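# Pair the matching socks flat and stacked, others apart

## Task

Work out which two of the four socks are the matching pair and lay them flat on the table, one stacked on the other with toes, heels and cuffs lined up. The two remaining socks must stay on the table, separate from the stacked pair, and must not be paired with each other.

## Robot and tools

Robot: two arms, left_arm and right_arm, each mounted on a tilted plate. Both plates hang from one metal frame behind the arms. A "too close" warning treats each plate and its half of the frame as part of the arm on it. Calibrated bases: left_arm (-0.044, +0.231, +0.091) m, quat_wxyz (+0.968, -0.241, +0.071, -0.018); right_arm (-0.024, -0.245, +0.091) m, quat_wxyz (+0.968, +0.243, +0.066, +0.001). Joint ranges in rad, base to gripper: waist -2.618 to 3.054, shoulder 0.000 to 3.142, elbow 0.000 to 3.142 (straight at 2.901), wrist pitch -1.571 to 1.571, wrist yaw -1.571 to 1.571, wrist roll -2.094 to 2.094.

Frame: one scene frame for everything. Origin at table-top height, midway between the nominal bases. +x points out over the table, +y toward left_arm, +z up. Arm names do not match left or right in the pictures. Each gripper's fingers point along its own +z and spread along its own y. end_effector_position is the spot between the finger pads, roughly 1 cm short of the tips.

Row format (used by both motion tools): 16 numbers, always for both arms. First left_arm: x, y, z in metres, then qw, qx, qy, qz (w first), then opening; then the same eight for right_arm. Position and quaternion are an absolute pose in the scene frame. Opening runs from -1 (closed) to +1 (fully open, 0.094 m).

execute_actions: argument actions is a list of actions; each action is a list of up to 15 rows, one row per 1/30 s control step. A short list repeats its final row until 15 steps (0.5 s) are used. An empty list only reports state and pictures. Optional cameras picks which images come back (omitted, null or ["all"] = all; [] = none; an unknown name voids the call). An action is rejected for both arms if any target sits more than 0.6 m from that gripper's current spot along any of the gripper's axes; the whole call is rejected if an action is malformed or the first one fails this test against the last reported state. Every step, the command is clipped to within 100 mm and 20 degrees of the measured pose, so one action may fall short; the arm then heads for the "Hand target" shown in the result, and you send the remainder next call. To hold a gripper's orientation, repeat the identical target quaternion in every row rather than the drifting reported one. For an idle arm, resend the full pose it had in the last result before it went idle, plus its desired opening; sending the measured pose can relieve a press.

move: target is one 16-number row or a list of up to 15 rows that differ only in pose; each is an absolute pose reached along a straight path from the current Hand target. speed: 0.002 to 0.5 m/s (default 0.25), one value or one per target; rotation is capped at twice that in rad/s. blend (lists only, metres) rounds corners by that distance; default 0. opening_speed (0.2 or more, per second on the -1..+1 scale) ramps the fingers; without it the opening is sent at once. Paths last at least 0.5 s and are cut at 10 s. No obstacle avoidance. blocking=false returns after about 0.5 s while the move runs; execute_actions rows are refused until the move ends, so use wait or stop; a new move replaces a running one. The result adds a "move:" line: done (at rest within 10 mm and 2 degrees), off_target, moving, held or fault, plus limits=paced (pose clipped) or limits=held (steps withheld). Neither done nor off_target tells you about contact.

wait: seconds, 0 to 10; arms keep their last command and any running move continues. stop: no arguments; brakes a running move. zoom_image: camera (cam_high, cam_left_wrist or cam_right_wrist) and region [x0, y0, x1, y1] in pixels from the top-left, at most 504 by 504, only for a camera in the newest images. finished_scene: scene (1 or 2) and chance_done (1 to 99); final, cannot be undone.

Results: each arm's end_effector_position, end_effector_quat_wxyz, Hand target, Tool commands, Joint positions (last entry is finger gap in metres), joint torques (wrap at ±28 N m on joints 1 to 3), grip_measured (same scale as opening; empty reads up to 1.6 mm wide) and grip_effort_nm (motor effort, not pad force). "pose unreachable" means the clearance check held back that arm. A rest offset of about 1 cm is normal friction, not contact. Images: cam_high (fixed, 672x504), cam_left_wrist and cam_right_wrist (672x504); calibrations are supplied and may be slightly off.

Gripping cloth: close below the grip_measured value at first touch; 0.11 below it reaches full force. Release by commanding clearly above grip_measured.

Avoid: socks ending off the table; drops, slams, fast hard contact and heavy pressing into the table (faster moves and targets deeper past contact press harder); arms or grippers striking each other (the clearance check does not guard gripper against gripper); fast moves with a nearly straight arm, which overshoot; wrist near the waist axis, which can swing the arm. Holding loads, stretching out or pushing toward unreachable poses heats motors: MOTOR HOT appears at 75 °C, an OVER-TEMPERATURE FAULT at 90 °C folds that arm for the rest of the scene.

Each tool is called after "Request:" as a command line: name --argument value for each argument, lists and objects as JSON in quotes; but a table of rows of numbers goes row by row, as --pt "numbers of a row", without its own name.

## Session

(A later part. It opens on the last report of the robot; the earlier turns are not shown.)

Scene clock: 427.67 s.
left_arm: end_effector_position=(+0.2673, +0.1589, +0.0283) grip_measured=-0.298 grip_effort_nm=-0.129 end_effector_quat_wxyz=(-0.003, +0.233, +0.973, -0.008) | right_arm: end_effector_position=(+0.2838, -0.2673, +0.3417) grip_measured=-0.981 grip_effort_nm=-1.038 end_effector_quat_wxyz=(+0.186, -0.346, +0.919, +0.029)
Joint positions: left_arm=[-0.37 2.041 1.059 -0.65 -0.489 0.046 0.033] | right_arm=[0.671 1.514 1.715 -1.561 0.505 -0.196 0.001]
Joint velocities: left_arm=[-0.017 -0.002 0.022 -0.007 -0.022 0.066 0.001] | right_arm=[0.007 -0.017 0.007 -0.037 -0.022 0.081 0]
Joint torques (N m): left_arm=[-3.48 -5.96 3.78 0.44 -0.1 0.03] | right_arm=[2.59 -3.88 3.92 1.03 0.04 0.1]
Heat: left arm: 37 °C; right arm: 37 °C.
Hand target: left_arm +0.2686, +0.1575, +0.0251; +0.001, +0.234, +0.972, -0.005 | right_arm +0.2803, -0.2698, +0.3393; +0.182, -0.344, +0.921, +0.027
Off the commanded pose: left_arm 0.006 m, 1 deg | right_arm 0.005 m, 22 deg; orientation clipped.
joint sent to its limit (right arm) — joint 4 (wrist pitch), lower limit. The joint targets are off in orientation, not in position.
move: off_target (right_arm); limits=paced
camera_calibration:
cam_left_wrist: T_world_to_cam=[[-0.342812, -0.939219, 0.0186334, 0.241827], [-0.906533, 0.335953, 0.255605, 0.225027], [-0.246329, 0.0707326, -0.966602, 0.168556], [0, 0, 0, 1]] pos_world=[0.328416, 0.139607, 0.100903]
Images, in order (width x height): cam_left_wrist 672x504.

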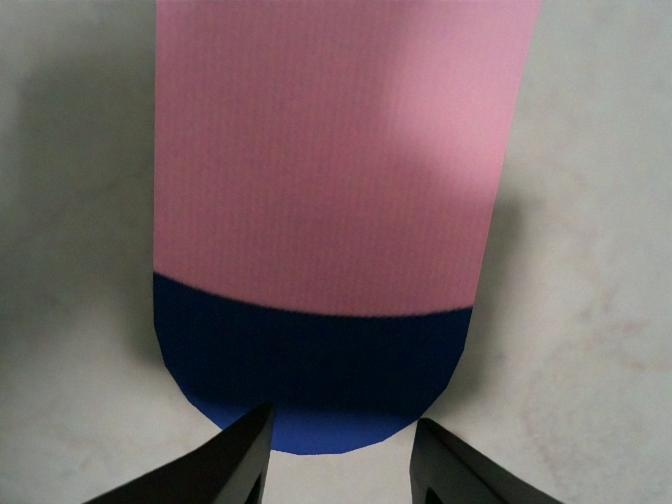

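Request:
move --pt "0.288 0.158 0.02 0 0.233 0.972 0 -0.3 0.28 -0.27 0.34 0 -0.35 0.937 0 -1" --pt "0.288 0.158 -0.008 0 0.233 0.972 0 -0.3 0.28 -0.27 0.34 0 -0.35 0.937 0 -1" --speed 0.06 --cameras '["cam_left_wrist"]'

Request:
move --target '[0.288,0.158,-0.008,0,0.233,0.972,0,-1,0.28,-0.27,0.34,0,-0.35,0.937,0,-1]' --opening_speed 0.6 --cameras '["cam_left_wrist"]'

Request:
move --pt "0.285 0.158 0.03 0 0.233 0.972 0 -1 0.28 -0.27 0.34 0 -0.35 0.937 0 -1" --pt "0.20 0.155 0.03 0 0.233 0.972 0 -1 0.28 -0.27 0.34 0 -0.35 0.937 0 -1" --speed 0.1

Scene clock: 441.03 s.
left_arm: end_effector_position=(+0.2825, +0.1601, +0.0088) grip_measured=-0.298 grip_effort_nm=-0.134 end_effector_quat_wxyz=(-0.008, +0.244, +0.970, -0.003) | right_arm: end_effector_position=(+0.2838, -0.2673, +0.3417) grip_measured=-0.981 grip_effort_nm=-1.038 end_effector_quat_wxyz=(+0.186, -0.346, +0.919, +0.029)
Joint positions: left_arm=[-0.327 2.122 1.116 -0.617 -0.499 0.113 0.033] | right_arm=[0.671 1.514 1.715 -1.561 0.505 -0.195 0.001]
Joint velocities: left_arm=[0.022 0.012 0.007 -0.022 0.022 -0.007 0] | right_arm=[0.022 0.017 -0.017 0.037 -0.022 0.081 0]
Joint torques (N m): left_arm=[-2.41 -4.11 2.84 1.11 -0.06 0.06] | right_arm=[2.58 -3.88 3.9 1.03 0.04 0.09]
Heat: left arm: 38 °C; right arm: 35 °C.
Hand target: left_arm +0.2866, +0.1582, -0.0069; -0.001, +0.233, +0.972, -0.001 | right_arm +0.2803, -0.2698, +0.3393; +0.182, -0.344, +0.921, +0.027
Off the commanded pose: left_arm 0.018 m, 2 deg | right_arm 0.005 m, 22 deg; orientation clipped.
joint sent to its limit (right arm) — joint 4 (wrist pitch), lower limit. The joint targets are off in orientation, not in position.
move: off_target (left_arm, right_arm); limits=paced
camera_calibration:
cam_left_wrist: T_world_to_cam=[[-0.364845, -0.931004, 0.0108962, 0.253565], [-0.896112, 0.3543, 0.267309, 0.237405], [-0.252726, 0.0877621, -0.963549, 0.152496], [0, 0, 0, 1]] pos_world=[0.343794, 0.138574, 0.080714]
Images, in order (width x height): cam_left_wrist 672x504.

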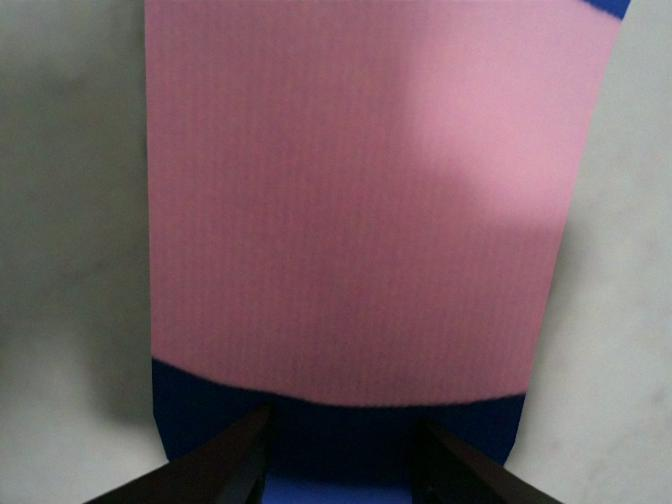

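Scene clock: 442.40 s.
left_arm: end_effector_position=(+0.2906, +0.1570, +0.0088) grip_measured=-0.986 grip_effort_nm=-0.759 end_effector_quat_wxyz=(+0.008, +0.237, +0.972, -0.005) | right_arm: end_effector_position=(+0.2838, -0.2673, +0.3417) grip_measured=-0.981 grip_effort_nm=-1.033 end_effector_quat_wxyz=(+0.186, -0.346, +0.919, +0.029)
Joint positions: left_arm=[-0.327 2.122 1.116 -0.578 -0.499 0.116 0.001] | right_arm=[0.671 1.514 1.715 -1.561 0.505 -0.195 0.001]
Joint velocities: left_arm=[0.002 0.002 0.007 -0.007 -0.037 -0.066 0.001] | right_arm=[-0.007 -0.012 0.007 -0.022 -0.022 -0.037 -0.001]
Joint torques (N m): left_arm=[-2.5 -4.22 2.85 0.76 -0.09 0.07] | right_arm=[2.58 -3.89 3.9 1.03 0.04 0.1]
Heat: left arm: 38 °C; right arm: 35 °C.
Hand target: left_arm +0.2870, +0.1582, -0.0071; +0.000, +0.233, +0.972, +0.000 | right_arm +0.2803, -0.2698, +0.3393; +0.182, -0.344, +0.921, +0.027
Off the commanded pose: left_arm 0.017 m, 1 deg | right_arm 0.005 m, 22 deg; orientation clipped.
joint sent to its limit (right arm) — joint 4 (wrist pitch), lower limit. The joint targets are off in orientation, not in position.
move: off_target (left_arm, right_arm); limits=paced
camera_calibration:
cam_left_wrist: T_world_to_cam=[[-0.350555, -0.936476, 0.0110952, 0.250286], [-0.909461, 0.343223, 0.23469, 0.251735], [-0.22359, 0.0721811, -0.972007, 0.14889], [0, 0, 0, 1]] pos_world=[0.349972, 0.137239, 0.0828659]
Images, in order (width x height): cam_left_wrist 672x504.

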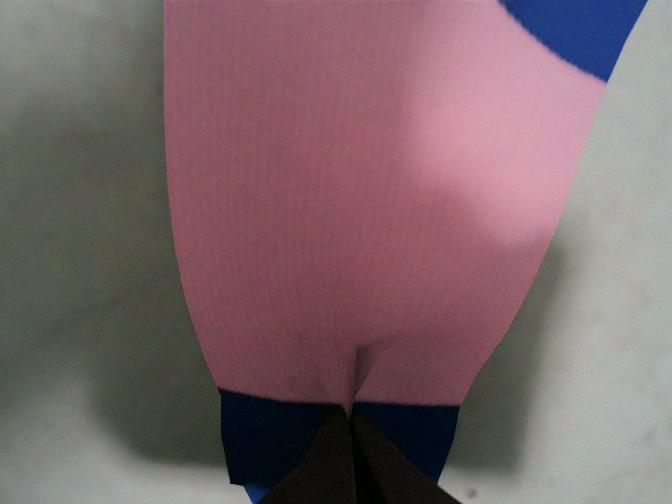

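Scene clock: 445.80 s.
left_arm: end_effector_position=(+0.1927, +0.1633, +0.0224) grip_measured=-0.986 grip_effort_nm=-0.745 end_effector_quat_wxyz=(-0.025, +0.238, +0.971, +0.010) | right_arm: end_effector_position=(+0.2838, -0.2673, +0.3417) grip_measured=-0.981 grip_effort_nm=-1.033 end_effector_quat_wxyz=(+0.186, -0.346, +0.919, +0.029)
Joint positions: left_arm=[-0.464 1.946 0.801 -0.596 -0.501 -0.077 0.001] | right_arm=[0.671 1.514 1.715 -1.561 0.505 -0.195 0.001]
Joint velocities: left_arm=[0.002 0.007 -0.012 0.007 0.007 -0.007 0.001] | right_arm=[0.002 0.012 -0.012 -0.007 -0.037 -0.051 0]
Joint torques (N m): left_arm=[-4.33 -7.58 3.23 0.42 0.02 -0.09] | right_arm=[2.58 -3.88 3.9 1.03 0.04 0.09]
Heat: left arm: 38 °C; right arm: 35 °C.
Hand target: left_arm +0.2002, +0.1574, +0.0308; -0.001, +0.233, +0.973, +0.002 | right_arm +0.2803, -0.2698, +0.3393; +0.182, -0.344, +0.921, +0.027
Off the commanded pose: left_arm 0.013 m, 3 deg | right_arm 0.005 m, 22 deg; orientation clipped.
joint sent to its limit (right arm) — joint 4 (wrist pitch), lower limit. The joint targets are off in orientation, not in position.
move: off_target (left_arm, right_arm); limits=paced
camera_calibration:
cam_left_wrist: T_world_to_cam=[[-0.353356, -0.93543, -0.0105505, 0.222598], [-0.892647, 0.333778, 0.302942, 0.154118], [-0.279859, 0.116464, -0.952951, 0.142898], [0, 0, 0, 1]] pos_world=[0.256221, 0.140141, 0.0918343]
cam_right_wrist: T_world_to_cam=[[0.7351, -0.670516, 0.100182, -0.417871], [-0.666605, -0.741785, -0.0734375, 0.053006], [0.123555, -0.0127982, -0.992255, 0.390327], [0, 0, 0, 1]] pos_world=[0.294284, -0.235875, 0.43306]

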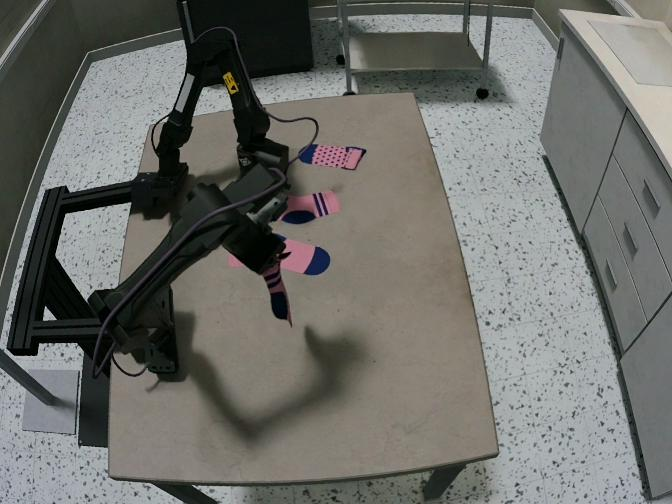

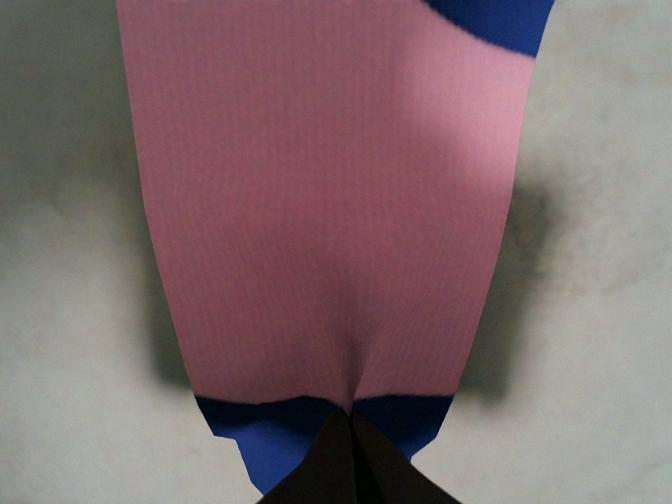

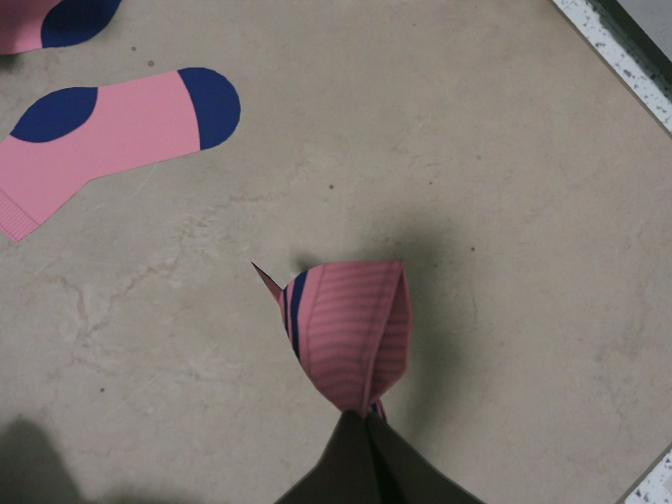

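Request:
move --pt "0.175 0.155 0.03 0 0.233 0.972 0 -1 0.28 -0.27 0.34 0 -0.35 0.937 0 -1" --pt "0.178 0.155 0.008 0 0.233 0.972 0 -1 0.28 -0.27 0.34 0 -0.35 0.937 0 -1" --speed 0.08 --cameras '[]'

Request:
move --target '[0.178,0.155,0.008,0,0.233,0.972,0,-0.4,0.28,-0.27,0.34,0,-0.35,0.937,0,-1]' --opening_speed 0.8 --cameras '["cam_left_wrist"]'

Request:
move --pt "0.175 0.16 0.15 0 0.233 0.972 0 -0.4 0.28 -0.27 0.34 0 -0.35 0.937 0 -1" --pt "0.18 0.40 0.25 0 0.6 0.8 0 -0.4 0.28 -0.27 0.34 0 -0.35 0.937 0 -1" --blend 0.03

Request:
zoom_image --camera "cam_high" --region '[220, 150, 380, 270]'

Scene clock: 455.83 s.
left_arm: end_effector_position=(+0.1775, +0.1569, +0.0113) grip_measured=-0.986 grip_effort_nm=-0.740 end_effector_quat_wxyz=(-0.002, +0.233, +0.972, +0.001) | right_arm: end_effector_position=(+0.2838, -0.2673, +0.3417) grip_measured=-0.981 grip_effort_nm=-1.033 end_effector_quat_wxyz=(+0.186, -0.346, +0.919, +0.029)
Joint positions: left_arm=[-0.489 1.932 0.689 -0.455 -0.495 -0.088 0.001] | right_arm=[0.671 1.514 1.715 -1.561 0.505 -0.195 0.001]
Joint velocities: left_arm=[-0.012 -0.002 0.002 0.022 0.022 0.051 0] | right_arm=[-0.002 -0.007 0.002 -0.037 -0.081 -0.051 -0.001]
Joint torques (N m): left_arm=[-2.52 -4.04 2.93 0.46 0.05 0.07] | right_arm=[2.58 -3.88 3.9 1.03 0.04 0.09]
Heat: left arm: 39 °C; right arm: 34 °C.
Hand target: left_arm +0.1776, +0.1556, +0.0082; +0.000, +0.233, +0.972, +0.000 | right_arm +0.2803, -0.2698, +0.3393; +0.182, -0.344, +0.921, +0.027
Off the commanded pose: left_arm 0.004 m, 0 deg | right_arm 0.005 m, 22 deg; orientation clipped.
joint sent to its limit (right arm) — joint 4 (wrist pitch), lower limit. The joint targets are off in orientation, not in position.
move: off_target (right_arm); limits=paced
No camera images: "cameras" was empty.

Scene clock: 456.90 s.
left_arm: end_effector_position=(+0.1779, +0.1566, +0.0113) grip_measured=-0.402 grip_effort_nm=0.105 end_effector_quat_wxyz=(-0.001, +0.233, +0.973, +0.001) | right_arm: end_effector_position=(+0.2838, -0.2673, +0.3417) grip_measured=-0.981 grip_effort_nm=-1.033 end_effector_quat_wxyz=(+0.186, -0.346, +0.919, +0.029)
Joint positions: left_arm=[-0.489 1.932 0.689 -0.453 -0.495 -0.087 0.028] | right_arm=[0.671 1.514 1.715 -1.561 0.505 -0.195 0.001]
Joint velocities: left_arm=[0.002 0.007 0.002 -0.051 -0.051 -0.051 0.001] | right_arm=[-0.012 0.002 0.012 0.007 -0.022 -0.037 0]
Joint torques (N m): left_arm=[-2.5 -3.77 3.08 0.44 -0.04 0.05] | right_arm=[2.56 -3.88 3.9 1.03 0.04 0.09]
Heat: left arm: 39 °C; right arm: 34 °C.
Hand target: left_arm +0.1779, +0.1551, +0.0081; +0.000, +0.233, +0.972, +0.000 | right_arm +0.2803, -0.2698, +0.3393; +0.182, -0.344, +0.921, +0.027
Off the commanded pose: left_arm 0.004 m, 0 deg | right_arm 0.005 m, 22 deg; orientation clipped.
joint sent to its limit (right arm) — joint 4 (wrist pitch), lower limit. The joint targets are off in orientation, not in position.
move: off_target (right_arm); limits=paced
camera_calibration:
cam_left_wrist: T_world_to_cam=[[-0.343414, -0.939183, 0.0012894, 0.209686], [-0.908261, 0.332456, 0.254039, 0.150029], [-0.239018, 0.0860693, -0.967193, 0.126615], [0, 0, 0, 1]] pos_world=[0.238538, 0.136157, 0.084078]
Images, in order (width x height): cam_left_wrist 672x504.

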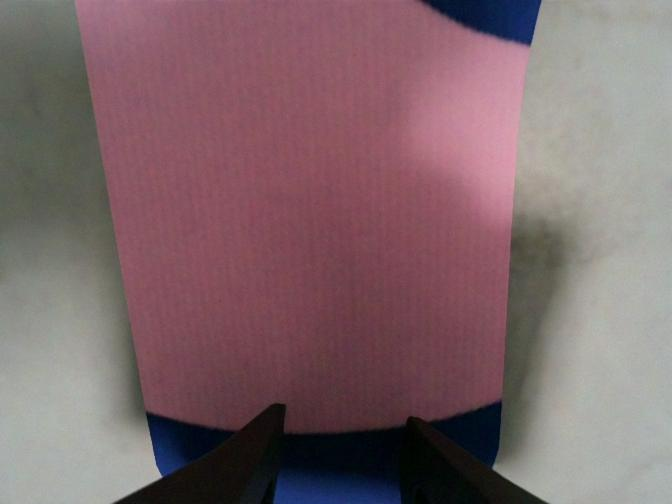

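Scene clock: 460.27 s.
left_arm: end_effector_position=(+0.1903, +0.3935, +0.2425) grip_measured=-0.402 grip_effort_nm=0.100 end_effector_quat_wxyz=(+0.030, +0.601, +0.798, +0.015) | right_arm: end_effector_position=(+0.2838, -0.2673, +0.3417) grip_measured=-0.981 grip_effort_nm=-1.038 end_effector_quat_wxyz=(+0.186, -0.346, +0.919, +0.029)
Joint positions: left_arm=[-0.06 1.194 1.366 -1.553 -0.488 1.26 0.028] | right_arm=[0.671 1.514 1.715 -1.561 0.505 -0.195 0.001]
Joint velocities: left_arm=[0.007 0.022 0.002 -0.007 0.007 -0.081 0] | right_arm=[0.002 -0.007 -0.022 -0.081 0.022 0.066 0.001]
Joint torques (N m): left_arm=[-0.81 -3.19 6.82 0.18 0.11 0] | right_arm=[2.58 -3.89 3.92 1.03 0.04 0.09]
Heat: left arm: 38 °C; right arm: 34 °C.
Hand target: left_arm +0.1885, +0.3954, +0.2483; +0.038, +0.600, +0.799, +0.013 | right_arm +0.2803, -0.2698, +0.3393; +0.182, -0.344, +0.921, +0.027
Off the commanded pose: left_arm 0.014 m, 4 deg | right_arm 0.005 m, 22 deg; orientation clipped.
joint sent to its limit (left arm) — joint 4 (wrist pitch), lower limit. The joint targets are off in position and orientation.
joint sent to its limit (right arm) — joint 4 (wrist pitch), lower limit. The joint targets are off in orientation, not in position.
move: off_target (left_arm, right_arm); limits=paced
camera_calibration:
cam_left_wrist: T_world_to_cam=[[-0.919802, -0.388631, -0.0541231, 0.342617], [-0.390774, 0.894804, 0.215919, -0.286771], [-0.0354835, 0.219753, -0.97491, 0.243328], [0, 0, 0, 1]] pos_world=[0.211711, 0.336283, 0.317685]
cam_right_wrist: T_world_to_cam=[[0.7351, -0.670516, 0.100182, -0.417871], [-0.666605, -0.741785, -0.0734375, 0.053006], [0.123555, -0.0127982, -0.992255, 0.390327], [0, 0, 0, 1]] pos_world=[0.294284, -0.235875, 0.43306]

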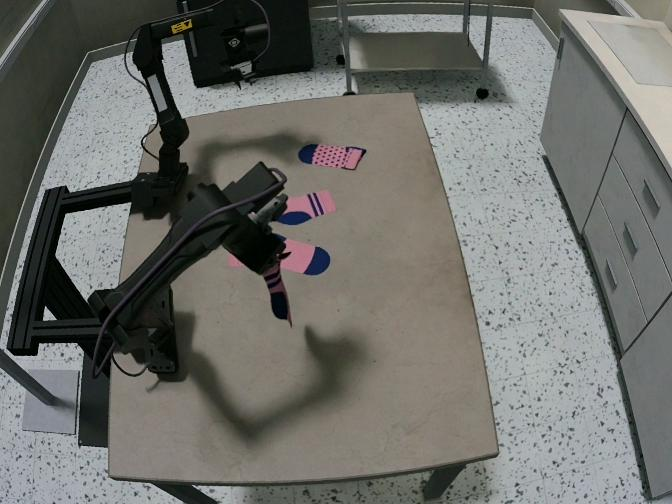

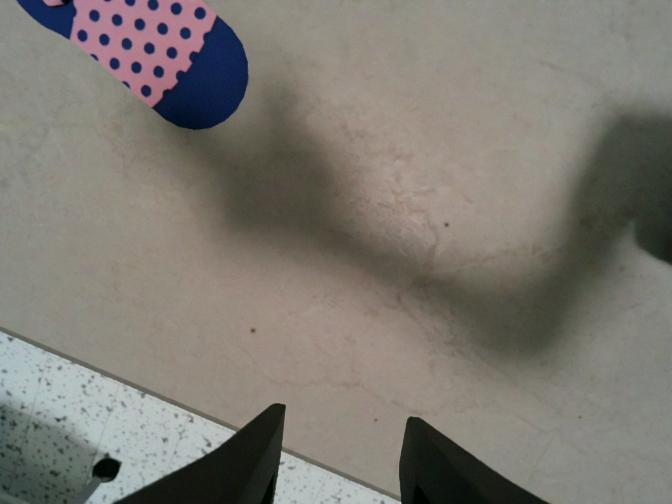

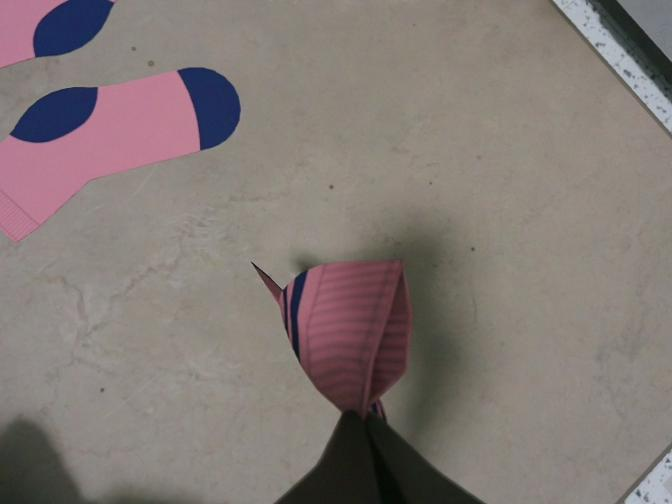

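Scaled by 3.150.

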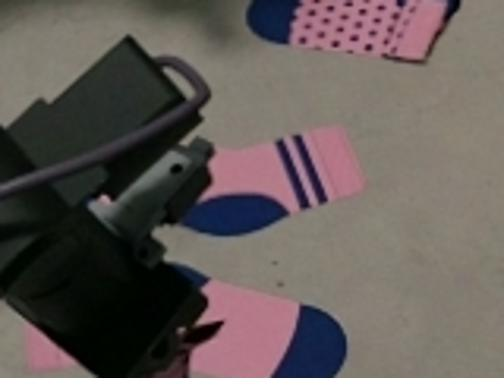

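Request:
move --pt "0.18 0.42 0.25 0 0.6 0.8 0 -0.4 0.22 0.02 0.33 0 -0.707 0.707 0 -1" --speed 0.2

Request:
zoom_image --camera "cam_high" --region '[220, 150, 380, 270]'

Scene clock: 465.27 s.
left_arm: end_effector_position=(+0.1837, +0.4169, +0.2396) grip_measured=-0.402 grip_effort_nm=0.105 end_effector_quat_wxyz=(+0.015, +0.605, +0.796, +0.013) | right_arm: end_effector_position=(+0.2230, +0.0168, +0.3243) grip_measured=-0.981 grip_effort_nm=-1.038 end_effector_quat_wxyz=(-0.129, +0.696, -0.705, -0.033)
Joint positions: left_arm=[0.058 1.187 1.391 -1.554 -0.48 1.385 0.028] | right_arm=[1.145 2.265 2.13 -1.562 0.353 -0.437 0.001]
Joint velocities: left_arm=[-0.012 -0.027 0.002 -0.022 -0.007 0.007 0] | right_arm=[-0.002 0.007 -0.022 -0.022 0.007 -0.022 0]
Joint torques (N m): left_arm=[-0.79 -4.75 7.15 0.13 0.09 0] | right_arm=[4.82 -8.02 7.75 0.85 -0.09 -0.08]
Heat: left arm: 38 °C; right arm: 34 °C.
Hand target: left_arm +0.1808, +0.4201, +0.2488; +0.029, +0.600, +0.800, +0.018 | right_arm +0.2194, +0.0230, +0.3293; -0.134, +0.701, -0.699, -0.038
Off the commanded pose: left_arm 0.011 m, 2 deg | right_arm 0.007 m, 15 deg.
joint sent to its limit (left arm) — joint 4 (wrist pitch), lower limit. The joint targets are off in orientation, not in position.
joint sent to its limit (right arm) — joint 4 (wrist pitch), lower limit. The joint targets are off in orientation, not in position.
move: off_target (left_arm, right_arm)
camera_calibration:
cam_left_wrist: T_world_to_cam=[[-0.924079, -0.380503, -0.0359949, 0.33847], [-0.3776, 0.894322, 0.240016, -0.317631], [-0.0591357, 0.235385, -0.970101, 0.231807], [0, 0, 0, 1]] pos_world=[0.206544, 0.358289, 0.313296]
cam_right_wrist: T_world_to_cam=[[0.985096, 0.0995822, 0.140247, -0.262565], [0.0900341, -0.993269, 0.0728698, 0.00995521], [0.14656, -0.0591567, -0.987431, 0.378306], [0, 0, 0, 1]] pos_world=[0.202311, 0.0584143, 0.40965]

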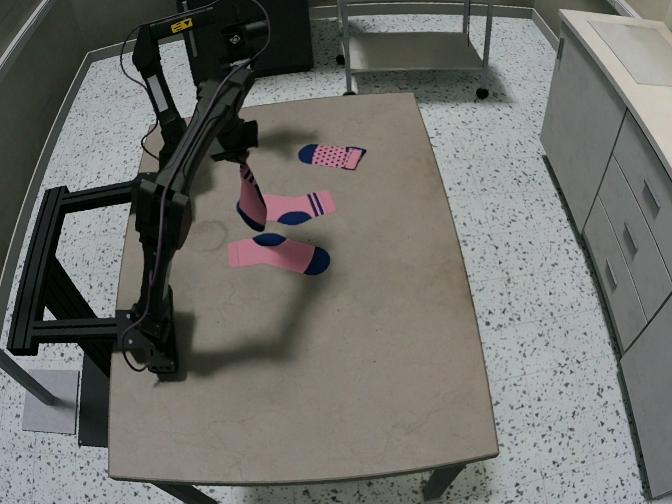

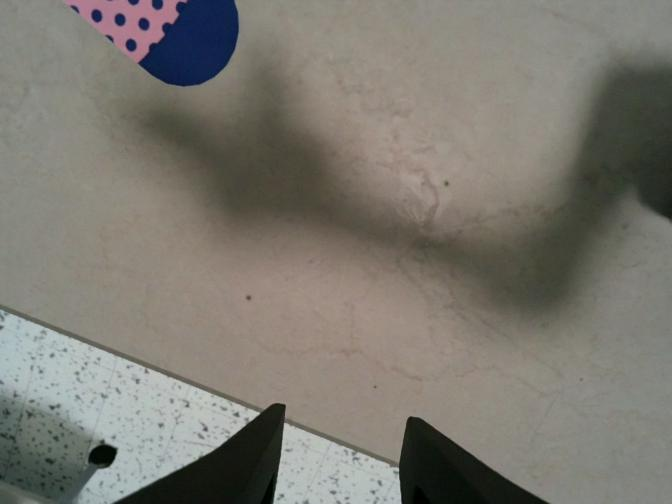

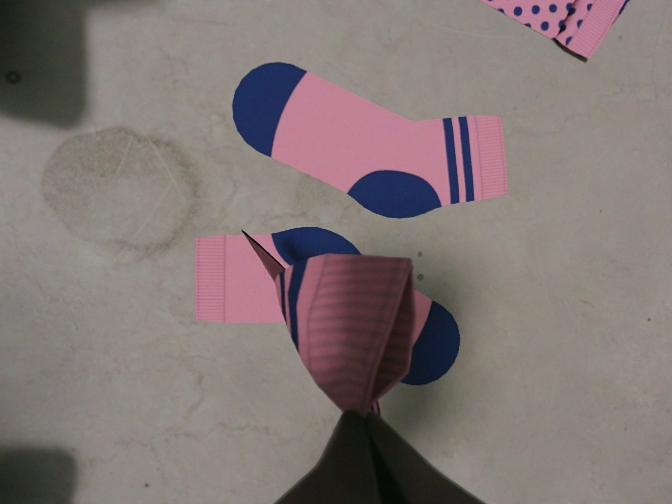

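Scaled by 3.150.

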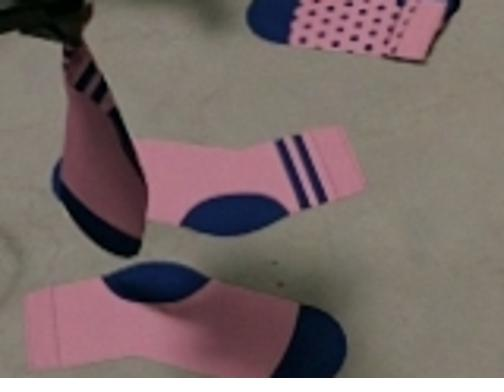

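Request:
move --pt "0.11 0.47 0.25 0 0.17 0.985 0 -0.4 0.19 0.11 0.32 0 -0.707 0.707 0 -1" --pt "0.11 0.47 0.25 0 0.17 0.985 0 -0.4 0.155 0.135 0.285 0 -0.707 0.707 0 -1" --pt "0.11 0.47 0.25 0 0.17 0.985 0 -0.4 0.158 0.135 0.25 0 -0.707 0.707 0 -1" --speed 0.12 --blend 0.01

Request:
zoom_image --camera "cam_high" --region '[200, 150, 360, 270]'

Scene clock: 482.37 s.
left_arm: end_effector_position=(+0.1164, +0.4727, +0.2421) grip_measured=-0.402 grip_effort_nm=0.100 end_effector_quat_wxyz=(+0.004, +0.176, +0.984, -0.001) | right_arm: end_effector_position=(+0.1590, +0.1324, +0.2528) grip_measured=-0.981 grip_effort_nm=-1.038 end_effector_quat_wxyz=(-0.078, +0.708, -0.701, -0.032)
Joint positions: left_arm=[0.534 1.022 1.391 -1.554 -0.339 0.92 0.028] | right_arm=[1.282 2.708 2.429 -1.562 0.284 -0.283 0.001]
Joint velocities: left_arm=[-0.002 0.017 0.012 0.037 0.051 -0.066 0] | right_arm=[-0.007 -0.032 -0.017 0.007 0.007 -0.007 0]
Joint torques (N m): left_arm=[-0.1 -5.37 6.05 0.12 0.1 -0.05] | right_arm=[3.67 -11.4 7.23 0.66 -0.09 0.1]
Heat: left arm: 37 °C; right arm: 35 °C.
Hand target: left_arm +0.1119, +0.4713, +0.2487; +0.014, +0.168, +0.986, +0.001 | right_arm +0.1573, +0.1356, +0.2493; -0.073, +0.706, -0.704, -0.035
Off the commanded pose: left_arm 0.011 m, 1 deg | right_arm 0.004 m, 10 deg.
joint sent to its limit (left arm) — joint 4 (wrist pitch), lower limit. The joint targets still meet the commanded pose.
joint sent to its limit (right arm) — joint 4 (wrist pitch), lower limit. The joint targets are off in orientation, not in position.
move: off_target (left_arm, right_arm)
camera_calibration:
cam_left_wrist: T_world_to_cam=[[-0.232098, -0.972685, 0.00388014, 0.487354], [-0.943149, 0.226022, 0.243689, -0.0126506], [-0.237909, 0.0529001, -0.969846, 0.324135], [0, 0, 0, 1]] pos_world=[0.178297, 0.459754, 0.315553]
cam_right_wrist: T_world_to_cam=[[0.989129, 0.132242, 0.0643086, -0.186816], [0.12226, -0.982569, 0.140041, 0.112237], [0.0817069, -0.130656, -0.988055, 0.34384], [0, 0, 0, 1]] pos_world=[0.142969, 0.17991, 0.336029]

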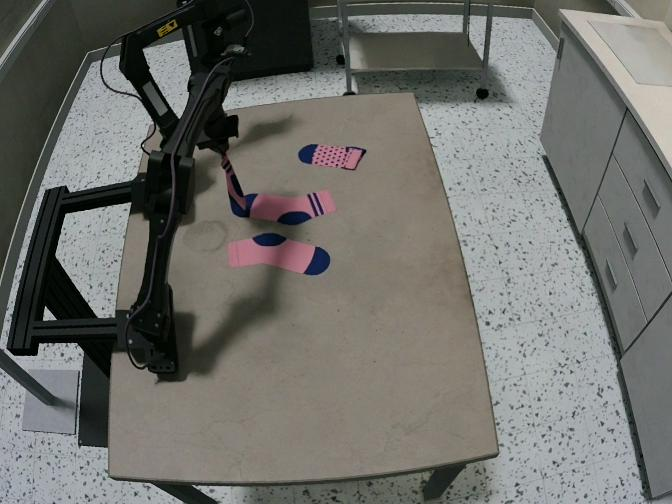

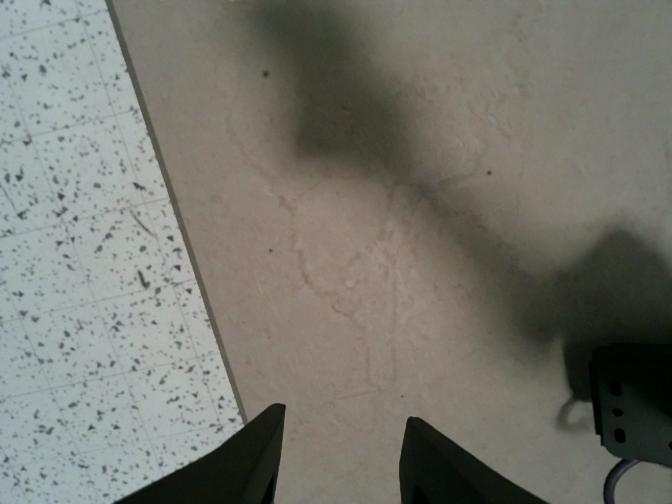

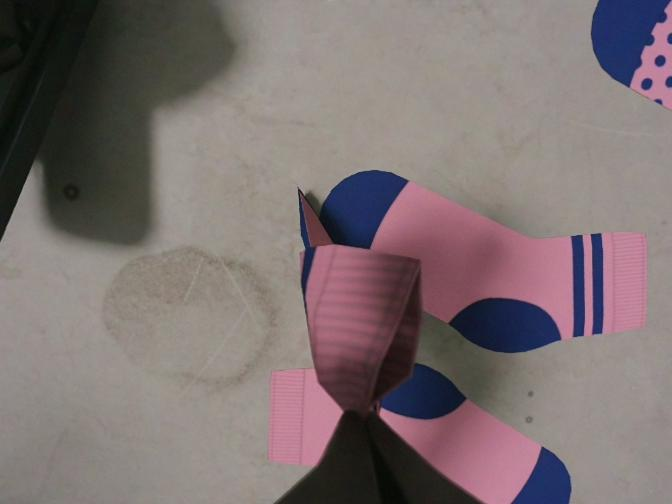

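Scaled by 3.150.

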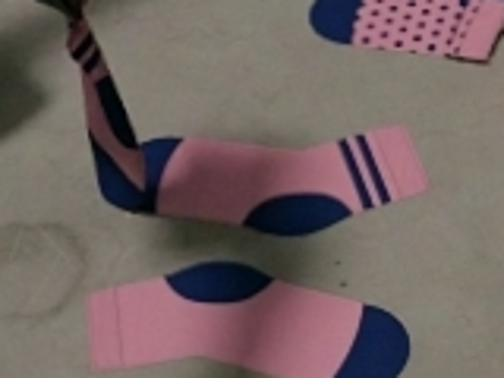

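Request:
move --pt "0.11 0.47 0.25 0 0.17 0.985 0 -0.4 0.177 0.128 0.255 0 -0.707 0.707 0 -1" --pt "0.11 0.47 0.25 0 0.17 0.985 0 -0.4 0.177 0.128 0.235 0 -0.707 0.707 0 -1" --speed 0.1 --cameras '["cam_high","cam_right_wrist"]'

Request:
zoom_image --camera "cam_high" --region '[200, 150, 360, 270]'

Scene clock: 488.83 s.
left_arm: end_effector_position=(+0.1153, +0.4728, +0.2442) grip_measured=-0.402 grip_effort_nm=0.100 end_effector_quat_wxyz=(+0.008, +0.171, +0.985, +0.002) | right_arm: end_effector_position=(+0.1781, +0.1257, +0.2433) grip_measured=-0.981 grip_effort_nm=-1.038 end_effector_quat_wxyz=(-0.066, +0.701, -0.710, -0.033)
Joint positions: left_arm=[0.534 1.011 1.391 -1.554 -0.339 0.913 0.028] | right_arm=[1.233 2.714 2.429 -1.562 0.286 -0.303 0.001]
Joint velocities: left_arm=[-0.002 0.007 -0.002 -0.037 -0.051 -0.051 0.001] | right_arm=[-0.017 -0.007 -0.002 -0.081 0.007 -0.037 0.001]
Joint torques (N m): left_arm=[-0.81 -5.22 5.16 0.18 -0.08 -0.07] | right_arm=[3.97 -10.99 6.43 0.62 0.06 -0.07]
Heat: left arm: 38 °C; right arm: 36 °C.
Hand target: left_arm +0.1102, +0.4706, +0.2491; +0.013, +0.170, +0.985, +0.006 | right_arm +0.1770, +0.1275, +0.2343; -0.058, +0.706, -0.706, -0.025
Off the commanded pose: left_arm 0.008 m, 1 deg | right_arm 0.009 m, 9 deg.
joint sent to its limit (left arm) — joint 4 (wrist pitch), lower limit. The joint targets still meet the commanded pose.
joint sent to its limit (right arm) — joint 4 (wrist pitch), lower limit. The joint targets are off in orientation, not in position.
move: off_target (right_arm)
camera_calibration:
cam_right_wrist: T_world_to_cam=[[0.992826, 0.11151, 0.0431574, -0.197112], [0.103817, -0.982982, 0.151554, 0.105174], [0.0593228, -0.145986, -0.987506, 0.337799], [0, 0, 0, 1]] pos_world=[0.16474, 0.174678, 0.326146]
Images, in order (width x height): cam_high 672x504, cam_right_wrist 672x504.

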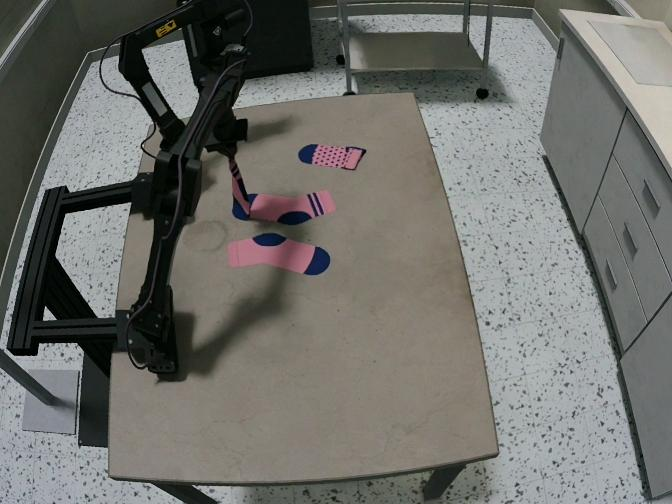

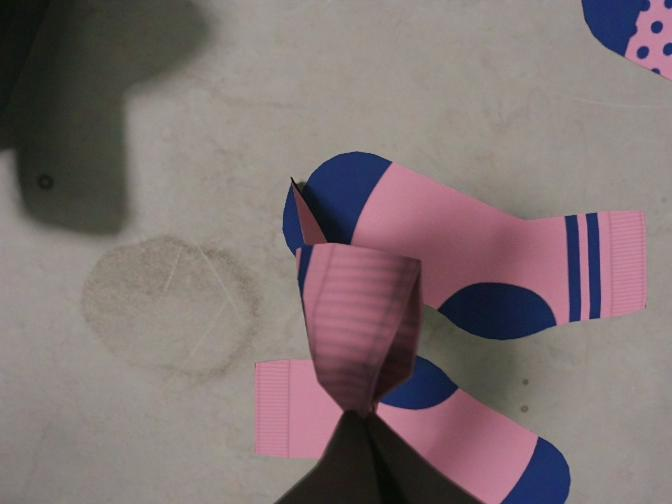

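Scaled by 3.150.

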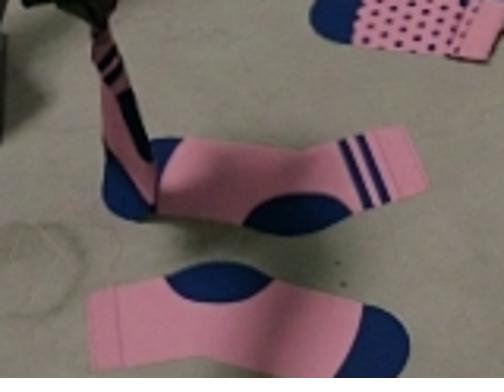

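Request:
move --pt "0.11 0.47 0.25 0 0.17 0.985 0 -0.4 0.185 0.128 0.262 0 -0.707 0.707 0 -1" --pt "0.11 0.47 0.25 0 0.17 0.985 0 -0.4 0.192 0.127 0.235 0 -0.707 0.707 0 -1" --speed 0.1 --cameras '["cam_high","cam_right_wrist"]'

Request:
zoom_image --camera "cam_high" --region '[200, 150, 360, 270]'

Scene clock: 493.90 s.
left_arm: end_effector_position=(+0.1153, +0.4728, +0.2442) grip_measured=-0.402 grip_effort_nm=0.105 end_effector_quat_wxyz=(+0.008, +0.171, +0.985, +0.002) | right_arm: end_effector_position=(+0.1925, +0.1218, +0.2383) grip_measured=-0.981 grip_effort_nm=-1.038 end_effector_quat_wxyz=(-0.065, +0.701, -0.710, -0.030)
Joint positions: left_arm=[0.534 1.011 1.391 -1.554 -0.339 0.913 0.028] | right_arm=[1.203 2.722 2.439 -1.562 0.298 -0.332 0.001]
Joint velocities: left_arm=[0.007 -0.017 -0.007 -0.066 -0.051 -0.051 0] | right_arm=[-0.007 -0.002 0.007 0.037 -0.022 -0.007 0.001]
Joint torques (N m): left_arm=[-0.8 -5.45 5.29 0.11 -0.04 -0.09] | right_arm=[4.51 -11.03 7.8 0.61 0.07 -0.03]
Heat: left arm: 38 °C; right arm: 36 °C.
Hand target: left_arm +0.1102, +0.4705, +0.2491; +0.013, +0.170, +0.985, +0.006 | right_arm +0.1919, +0.1264, +0.2347; -0.065, +0.705, -0.706, -0.026
Off the commanded pose: left_arm 0.008 m, 1 deg | right_arm 0.006 m, 8 deg.
joint sent to its limit (left arm) — joint 4 (wrist pitch), lower limit. The joint targets still meet the commanded pose.
joint sent to its limit (right arm) — joint 4 (wrist pitch), lower limit. The joint targets are off in orientation, not in position.
move: off_target (right_arm)
camera_calibration:
cam_right_wrist: T_world_to_cam=[[0.992759, 0.111697, 0.0442049, -0.211029], [0.103422, -0.981931, 0.158479, 0.0988842], [0.0611078, -0.15276, -0.986372, 0.331673], [0, 0, 0, 1]] pos_world=[0.179006, 0.171335, 0.32081]
Images, in order (width x height): cam_high 672x504, cam_right_wrist 672x504.

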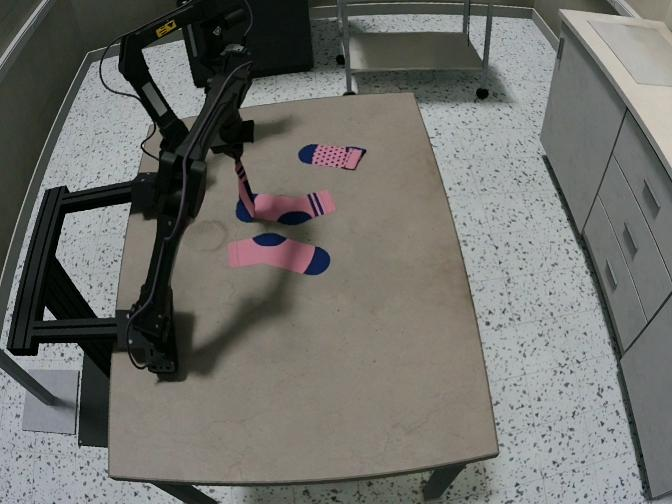

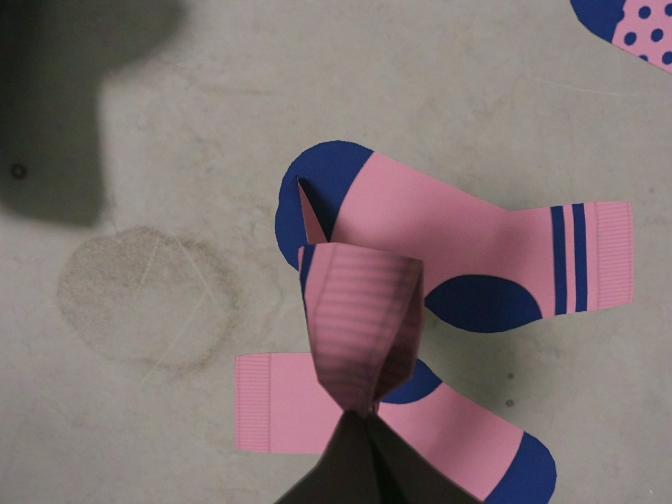

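Scaled by 3.150.

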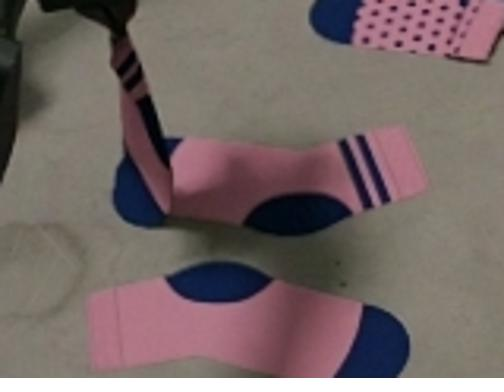

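Request:
move --pt "0.11 0.47 0.25 0 0.17 0.985 0 -0.4 0.265 0.131 0.225 0 -0.707 0.707 0 -1" --pt "0.11 0.47 0.25 0 0.17 0.985 0 -0.4 0.345 0.134 0.175 0 -0.707 0.707 0 -1" --pt "0.11 0.47 0.25 0 0.17 0.985 0 -0.4 0.40 0.136 0.10 0.19 -0.694 0.694 -0.016 -1" --pt "0.11 0.47 0.25 0 0.17 0.985 0 -0.4 0.42 0.137 0.04 0.381 -0.653 0.653 -0.033 -1" --speed 0.12 --blend 0.02 --cameras '["cam_high","cam_right_wrist"]'

Request:
zoom_image --camera "cam_high" --region '[200, 150, 360, 270]'

Scene clock: 507.93 s.
left_arm: end_effector_position=(+0.1153, +0.4729, +0.2442) grip_measured=-0.402 grip_effort_nm=0.100 end_effector_quat_wxyz=(+0.008, +0.171, +0.985, +0.003) | right_arm: end_effector_position=(+0.4211, +0.1370, +0.0346) grip_measured=-0.981 grip_effort_nm=-1.038 end_effector_quat_wxyz=(-0.368, +0.653, -0.660, +0.037)
Joint positions: left_arm=[0.534 1.011 1.391 -1.554 -0.339 0.913 0.028] | right_arm=[0.731 2.767 1.665 0.12 0.394 -1.129 0.001]
Joint velocities: left_arm=[0.012 -0.002 0.002 -0.022 -0.037 -0.066 -0.001] | right_arm=[-0.012 -0.007 -0.022 0.037 0.007 0.007 0.001]
Joint torques (N m): left_arm=[-0.9 -5.41 5.15 0.17 -0.03 -0.08] | right_arm=[5.87 -15.99 4.22 1.83 -0.23 -0.06]
Heat: left arm: 38 °C; right arm: 39 °C.
Hand target: left_arm +0.1101, +0.4705, +0.2491; +0.013, +0.170, +0.985, +0.006 | right_arm +0.4223, +0.1356, +0.0412; -0.376, +0.652, -0.658, +0.033
Off the commanded pose: left_arm 0.008 m, 1 deg | right_arm 0.005 m, 2 deg.
elbow stopped short (right arm): the move would have taken joint 3 (elbow) straighter than the controller allows.
joint sent to its limit (left arm) — joint 4 (wrist pitch), lower limit. The joint targets still meet the commanded pose.
move: done
camera_calibration:
cam_right_wrist: T_world_to_cam=[[0.824284, -0.0211883, 0.565781, -0.359583], [0.0741829, -0.986643, -0.145026, 0.14593], [0.561296, 0.161514, -0.811702, -0.14066], [0, 0, 0, 1]] pos_world=[0.364525, 0.159081, 0.110435]
Images, in order (width x height): cam_high 672x504, cam_right_wrist 672x504.

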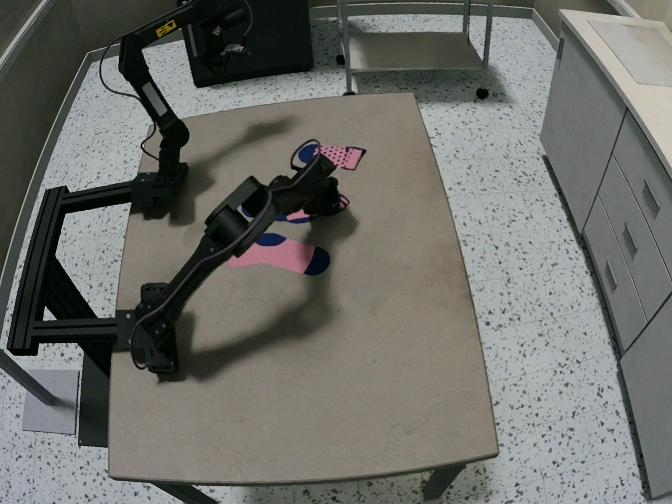

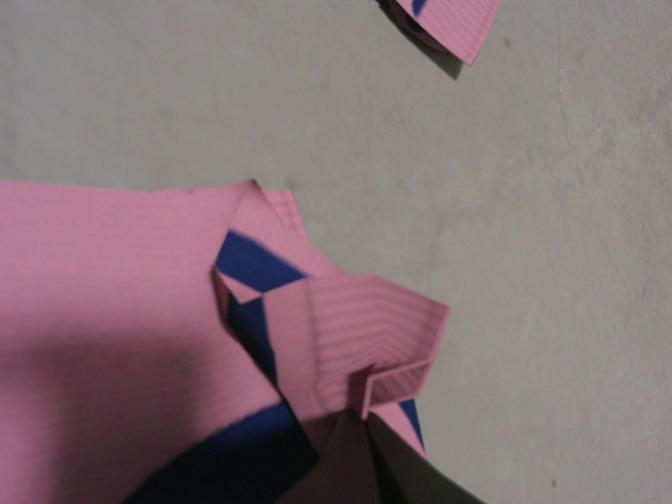

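Scaled by 3.150.

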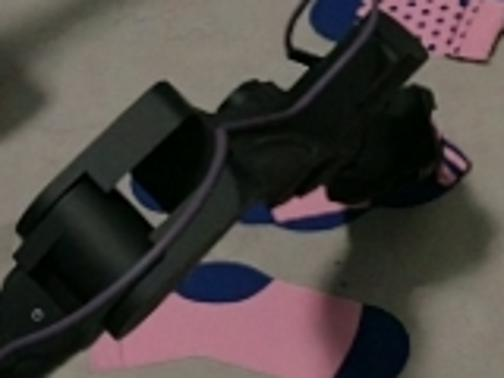

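Request:
move --target '[0.11,0.47,0.25,0,0.17,0.985,0,-0.4,0.425,0.137,0.016,0.381,-0.653,0.653,-0.033,-1]' --speed 0.08 --cameras '[]'

Request:
move --target '[0.11,0.47,0.25,0,0.17,0.985,0,-0.4,0.425,0.137,0.016,0.381,-0.653,0.653,-0.033,-0.3]' --opening_speed 0.8 --cameras '[]'

Request:
move --pt "0.11 0.47 0.25 0 0.17 0.985 0 -0.4 0.40 0.12 0.10 0.381 -0.653 0.653 -0.033 -0.3" --pt "0.11 0.47 0.25 0 0.17 0.985 0 -0.4 0.28 0.0 0.32 0 -0.707 0.707 0 -0.3" --speed 0.2 --blend 0.03

Request:
zoom_image --camera "cam_high" --region '[200, 150, 360, 270]'

Scene clock: 514.60 s.
left_arm: end_effector_position=(+0.1153, +0.4729, +0.2442) grip_measured=-0.402 grip_effort_nm=0.105 end_effector_quat_wxyz=(+0.008, +0.171, +0.985, +0.003) | right_arm: end_effector_position=(+0.4409, +0.1321, +0.0395) grip_measured=-0.981 grip_effort_nm=-1.033 end_effector_quat_wxyz=(-0.395, +0.639, -0.659, +0.042)
Joint positions: left_arm=[0.534 1.011 1.391 -1.554 -0.339 0.913 0.028] | right_arm=[0.701 2.767 1.665 0.194 0.372 -1.164 0.001]
Joint velocities: left_arm=[-0.007 0.017 -0.022 0.007 -0.037 -0.051 0] | right_arm=[-0.017 -0.012 0.002 -0.037 -0.022 0.007 -0.001]
Joint torques (N m): left_arm=[-0.96 -5.37 4.98 0.12 -0.04 -0.09] | right_arm=[6.16 -11.4 4.18 1.86 -0.29 -0.07]
Heat: left arm: 38 °C; right arm: 40 °C.
Hand target: left_arm +0.1101, +0.4705, +0.2491; +0.013, +0.170, +0.985, +0.006 | right_arm +0.4247, +0.1361, +0.0166; -0.381, +0.653, -0.654, +0.033
Off the commanded pose: left_arm 0.008 m, 1 deg | right_arm 0.029 m, 3 deg.
joint sent to its limit (left arm) — joint 4 (wrist pitch), lower limit. The joint targets still meet the commanded pose.
move: off_target (right_arm)
No camera images: "cameras" was empty.

Scene clock: 515.70 s.
left_arm: end_effector_position=(+0.1153, +0.4729, +0.2442) grip_measured=-0.402 grip_effort_nm=0.110 end_effector_quat_wxyz=(+0.008, +0.170, +0.985, +0.003) | right_arm: end_effector_position=(+0.4411, +0.1321, +0.0397) grip_measured=-0.302 grip_effort_nm=0.095 end_effector_quat_wxyz=(-0.396, +0.639, -0.659, +0.042)
Joint positions: left_arm=[0.534 1.011 1.391 -1.554 -0.339 0.913 0.028] | right_arm=[0.701 2.767 1.665 0.196 0.372 -1.165 0.033]
Joint velocities: left_arm=[0.002 0.012 -0.007 0.007 0.037 -0.066 -0.001] | right_arm=[0.002 0.002 0.007 0.007 0.051 -0.022 0]
Joint torques (N m): left_arm=[-0.87 -5.39 5.2 0.12 -0.09 -0.05] | right_arm=[6.19 -11.32 4.22 1.86 -0.26 -0.04]
Heat: left arm: 38 °C; right arm: 40 °C.
Hand target: left_arm +0.1101, +0.4705, +0.2491; +0.013, +0.170, +0.985, +0.006 | right_arm +0.4247, +0.1363, +0.0164; -0.381, +0.653, -0.653, +0.033
Off the commanded pose: left_arm 0.008 m, 1 deg | right_arm 0.029 m, 3 deg.
joint sent to its limit (left arm) — joint 4 (wrist pitch), lower limit. The joint targets still meet the commanded pose.
move: off_target (right_arm)
No camera images: "cameras" was empty.

Scene clock: 518.80 s.
left_arm: end_effector_position=(+0.1153, +0.4729, +0.2442) grip_measured=-0.402 grip_effort_nm=0.105 end_effector_quat_wxyz=(+0.008, +0.170, +0.985, +0.003) | right_arm: end_effector_position=(+0.2884, +0.0034, +0.3147) grip_measured=-0.302 grip_effort_nm=0.095 end_effector_quat_wxyz=(-0.143, +0.698, -0.701, -0.008)
Joint positions: left_arm=[0.534 1.011 1.391 -1.554 -0.339 0.913 0.028] | right_arm=[1.018 2.326 2.247 -1.55 0.419 -0.596 0.033]
Joint velocities: left_arm=[0.002 -0.012 -0.007 -0.037 0.066 0.066 -0.002] | right_arm=[-0.002 0.022 -0.017 -0.022 -0.007 -0.022 -0.001]
Joint torques (N m): left_arm=[-0.98 -5.45 5.27 0.13 -0.03 -0.1] | right_arm=[5.74 -11.64 4.11 0.74 -0.12 0.11]
Heat: left arm: 38 °C; right arm: 40 °C.
Hand target: left_arm +0.1101, +0.4705, +0.2491; +0.013, +0.170, +0.985, +0.006 | right_arm +0.2783, +0.0001, +0.3183; -0.138, +0.703, -0.697, -0.011
Off the commanded pose: left_arm 0.008 m, 1 deg | right_arm 0.010 m, 17 deg.
joint sent to its limit (left arm) — joint 4 (wrist pitch), lower limit. The joint targets still meet the commanded pose.
joint sent to its limit (right arm) — joint 4 (wrist pitch), lower limit. The joint targets are off in orientation, not in position.
move: off_target (right_arm)
camera_calibration:
cam_left_wrist: T_world_to_cam=[[-0.221009, -0.975265, -0.00370832, 0.489081], [-0.947715, 0.213865, 0.236851, -0.00639128], [-0.2302, 0.0558608, -0.971539, 0.324002], [0, 0, 0, 1]] pos_world=[0.17662, 0.460251, 0.318108]
cam_right_wrist: T_world_to_cam=[[0.975439, 0.10339, 0.194498, -0.338618], [0.0865679, -0.991885, 0.0931097, -0.0138854], [0.202546, -0.0739855, -0.976474, 0.338934], [0, 0, 0, 1]] pos_world=[0.262853, 0.0463132, 0.398113]

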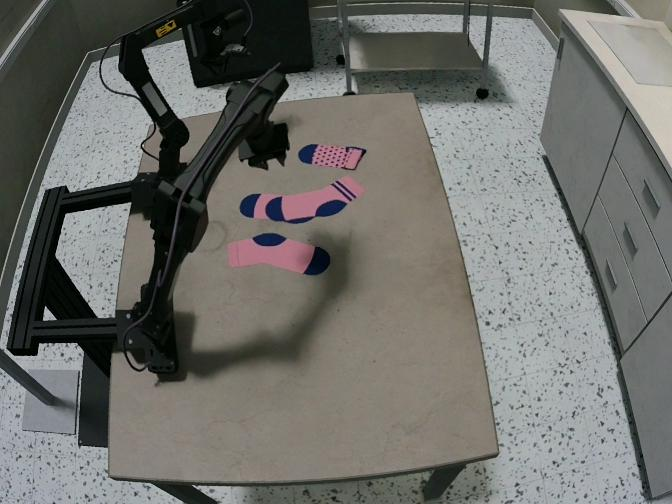

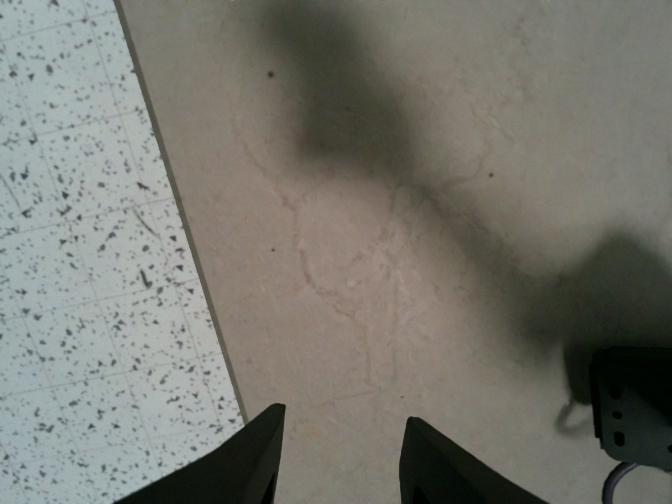

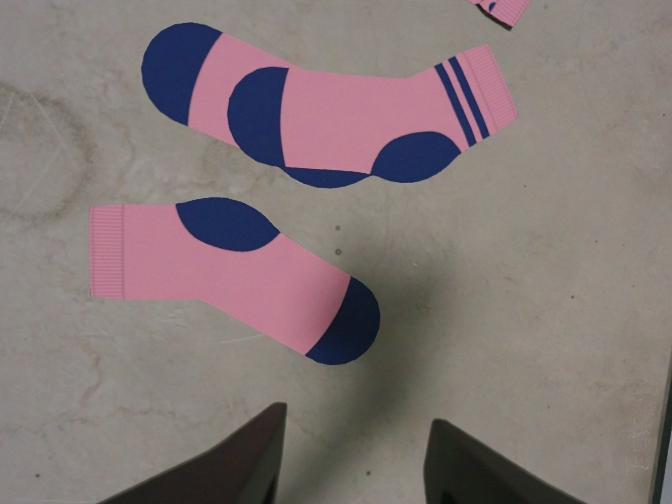

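Scaled by 3.150.

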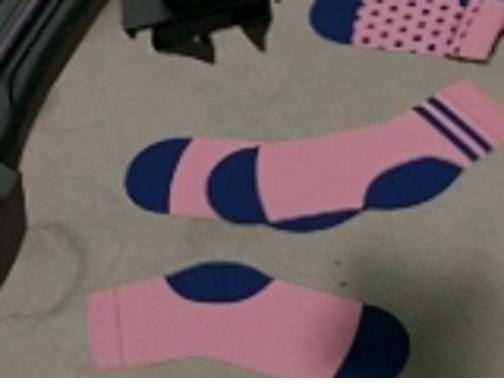

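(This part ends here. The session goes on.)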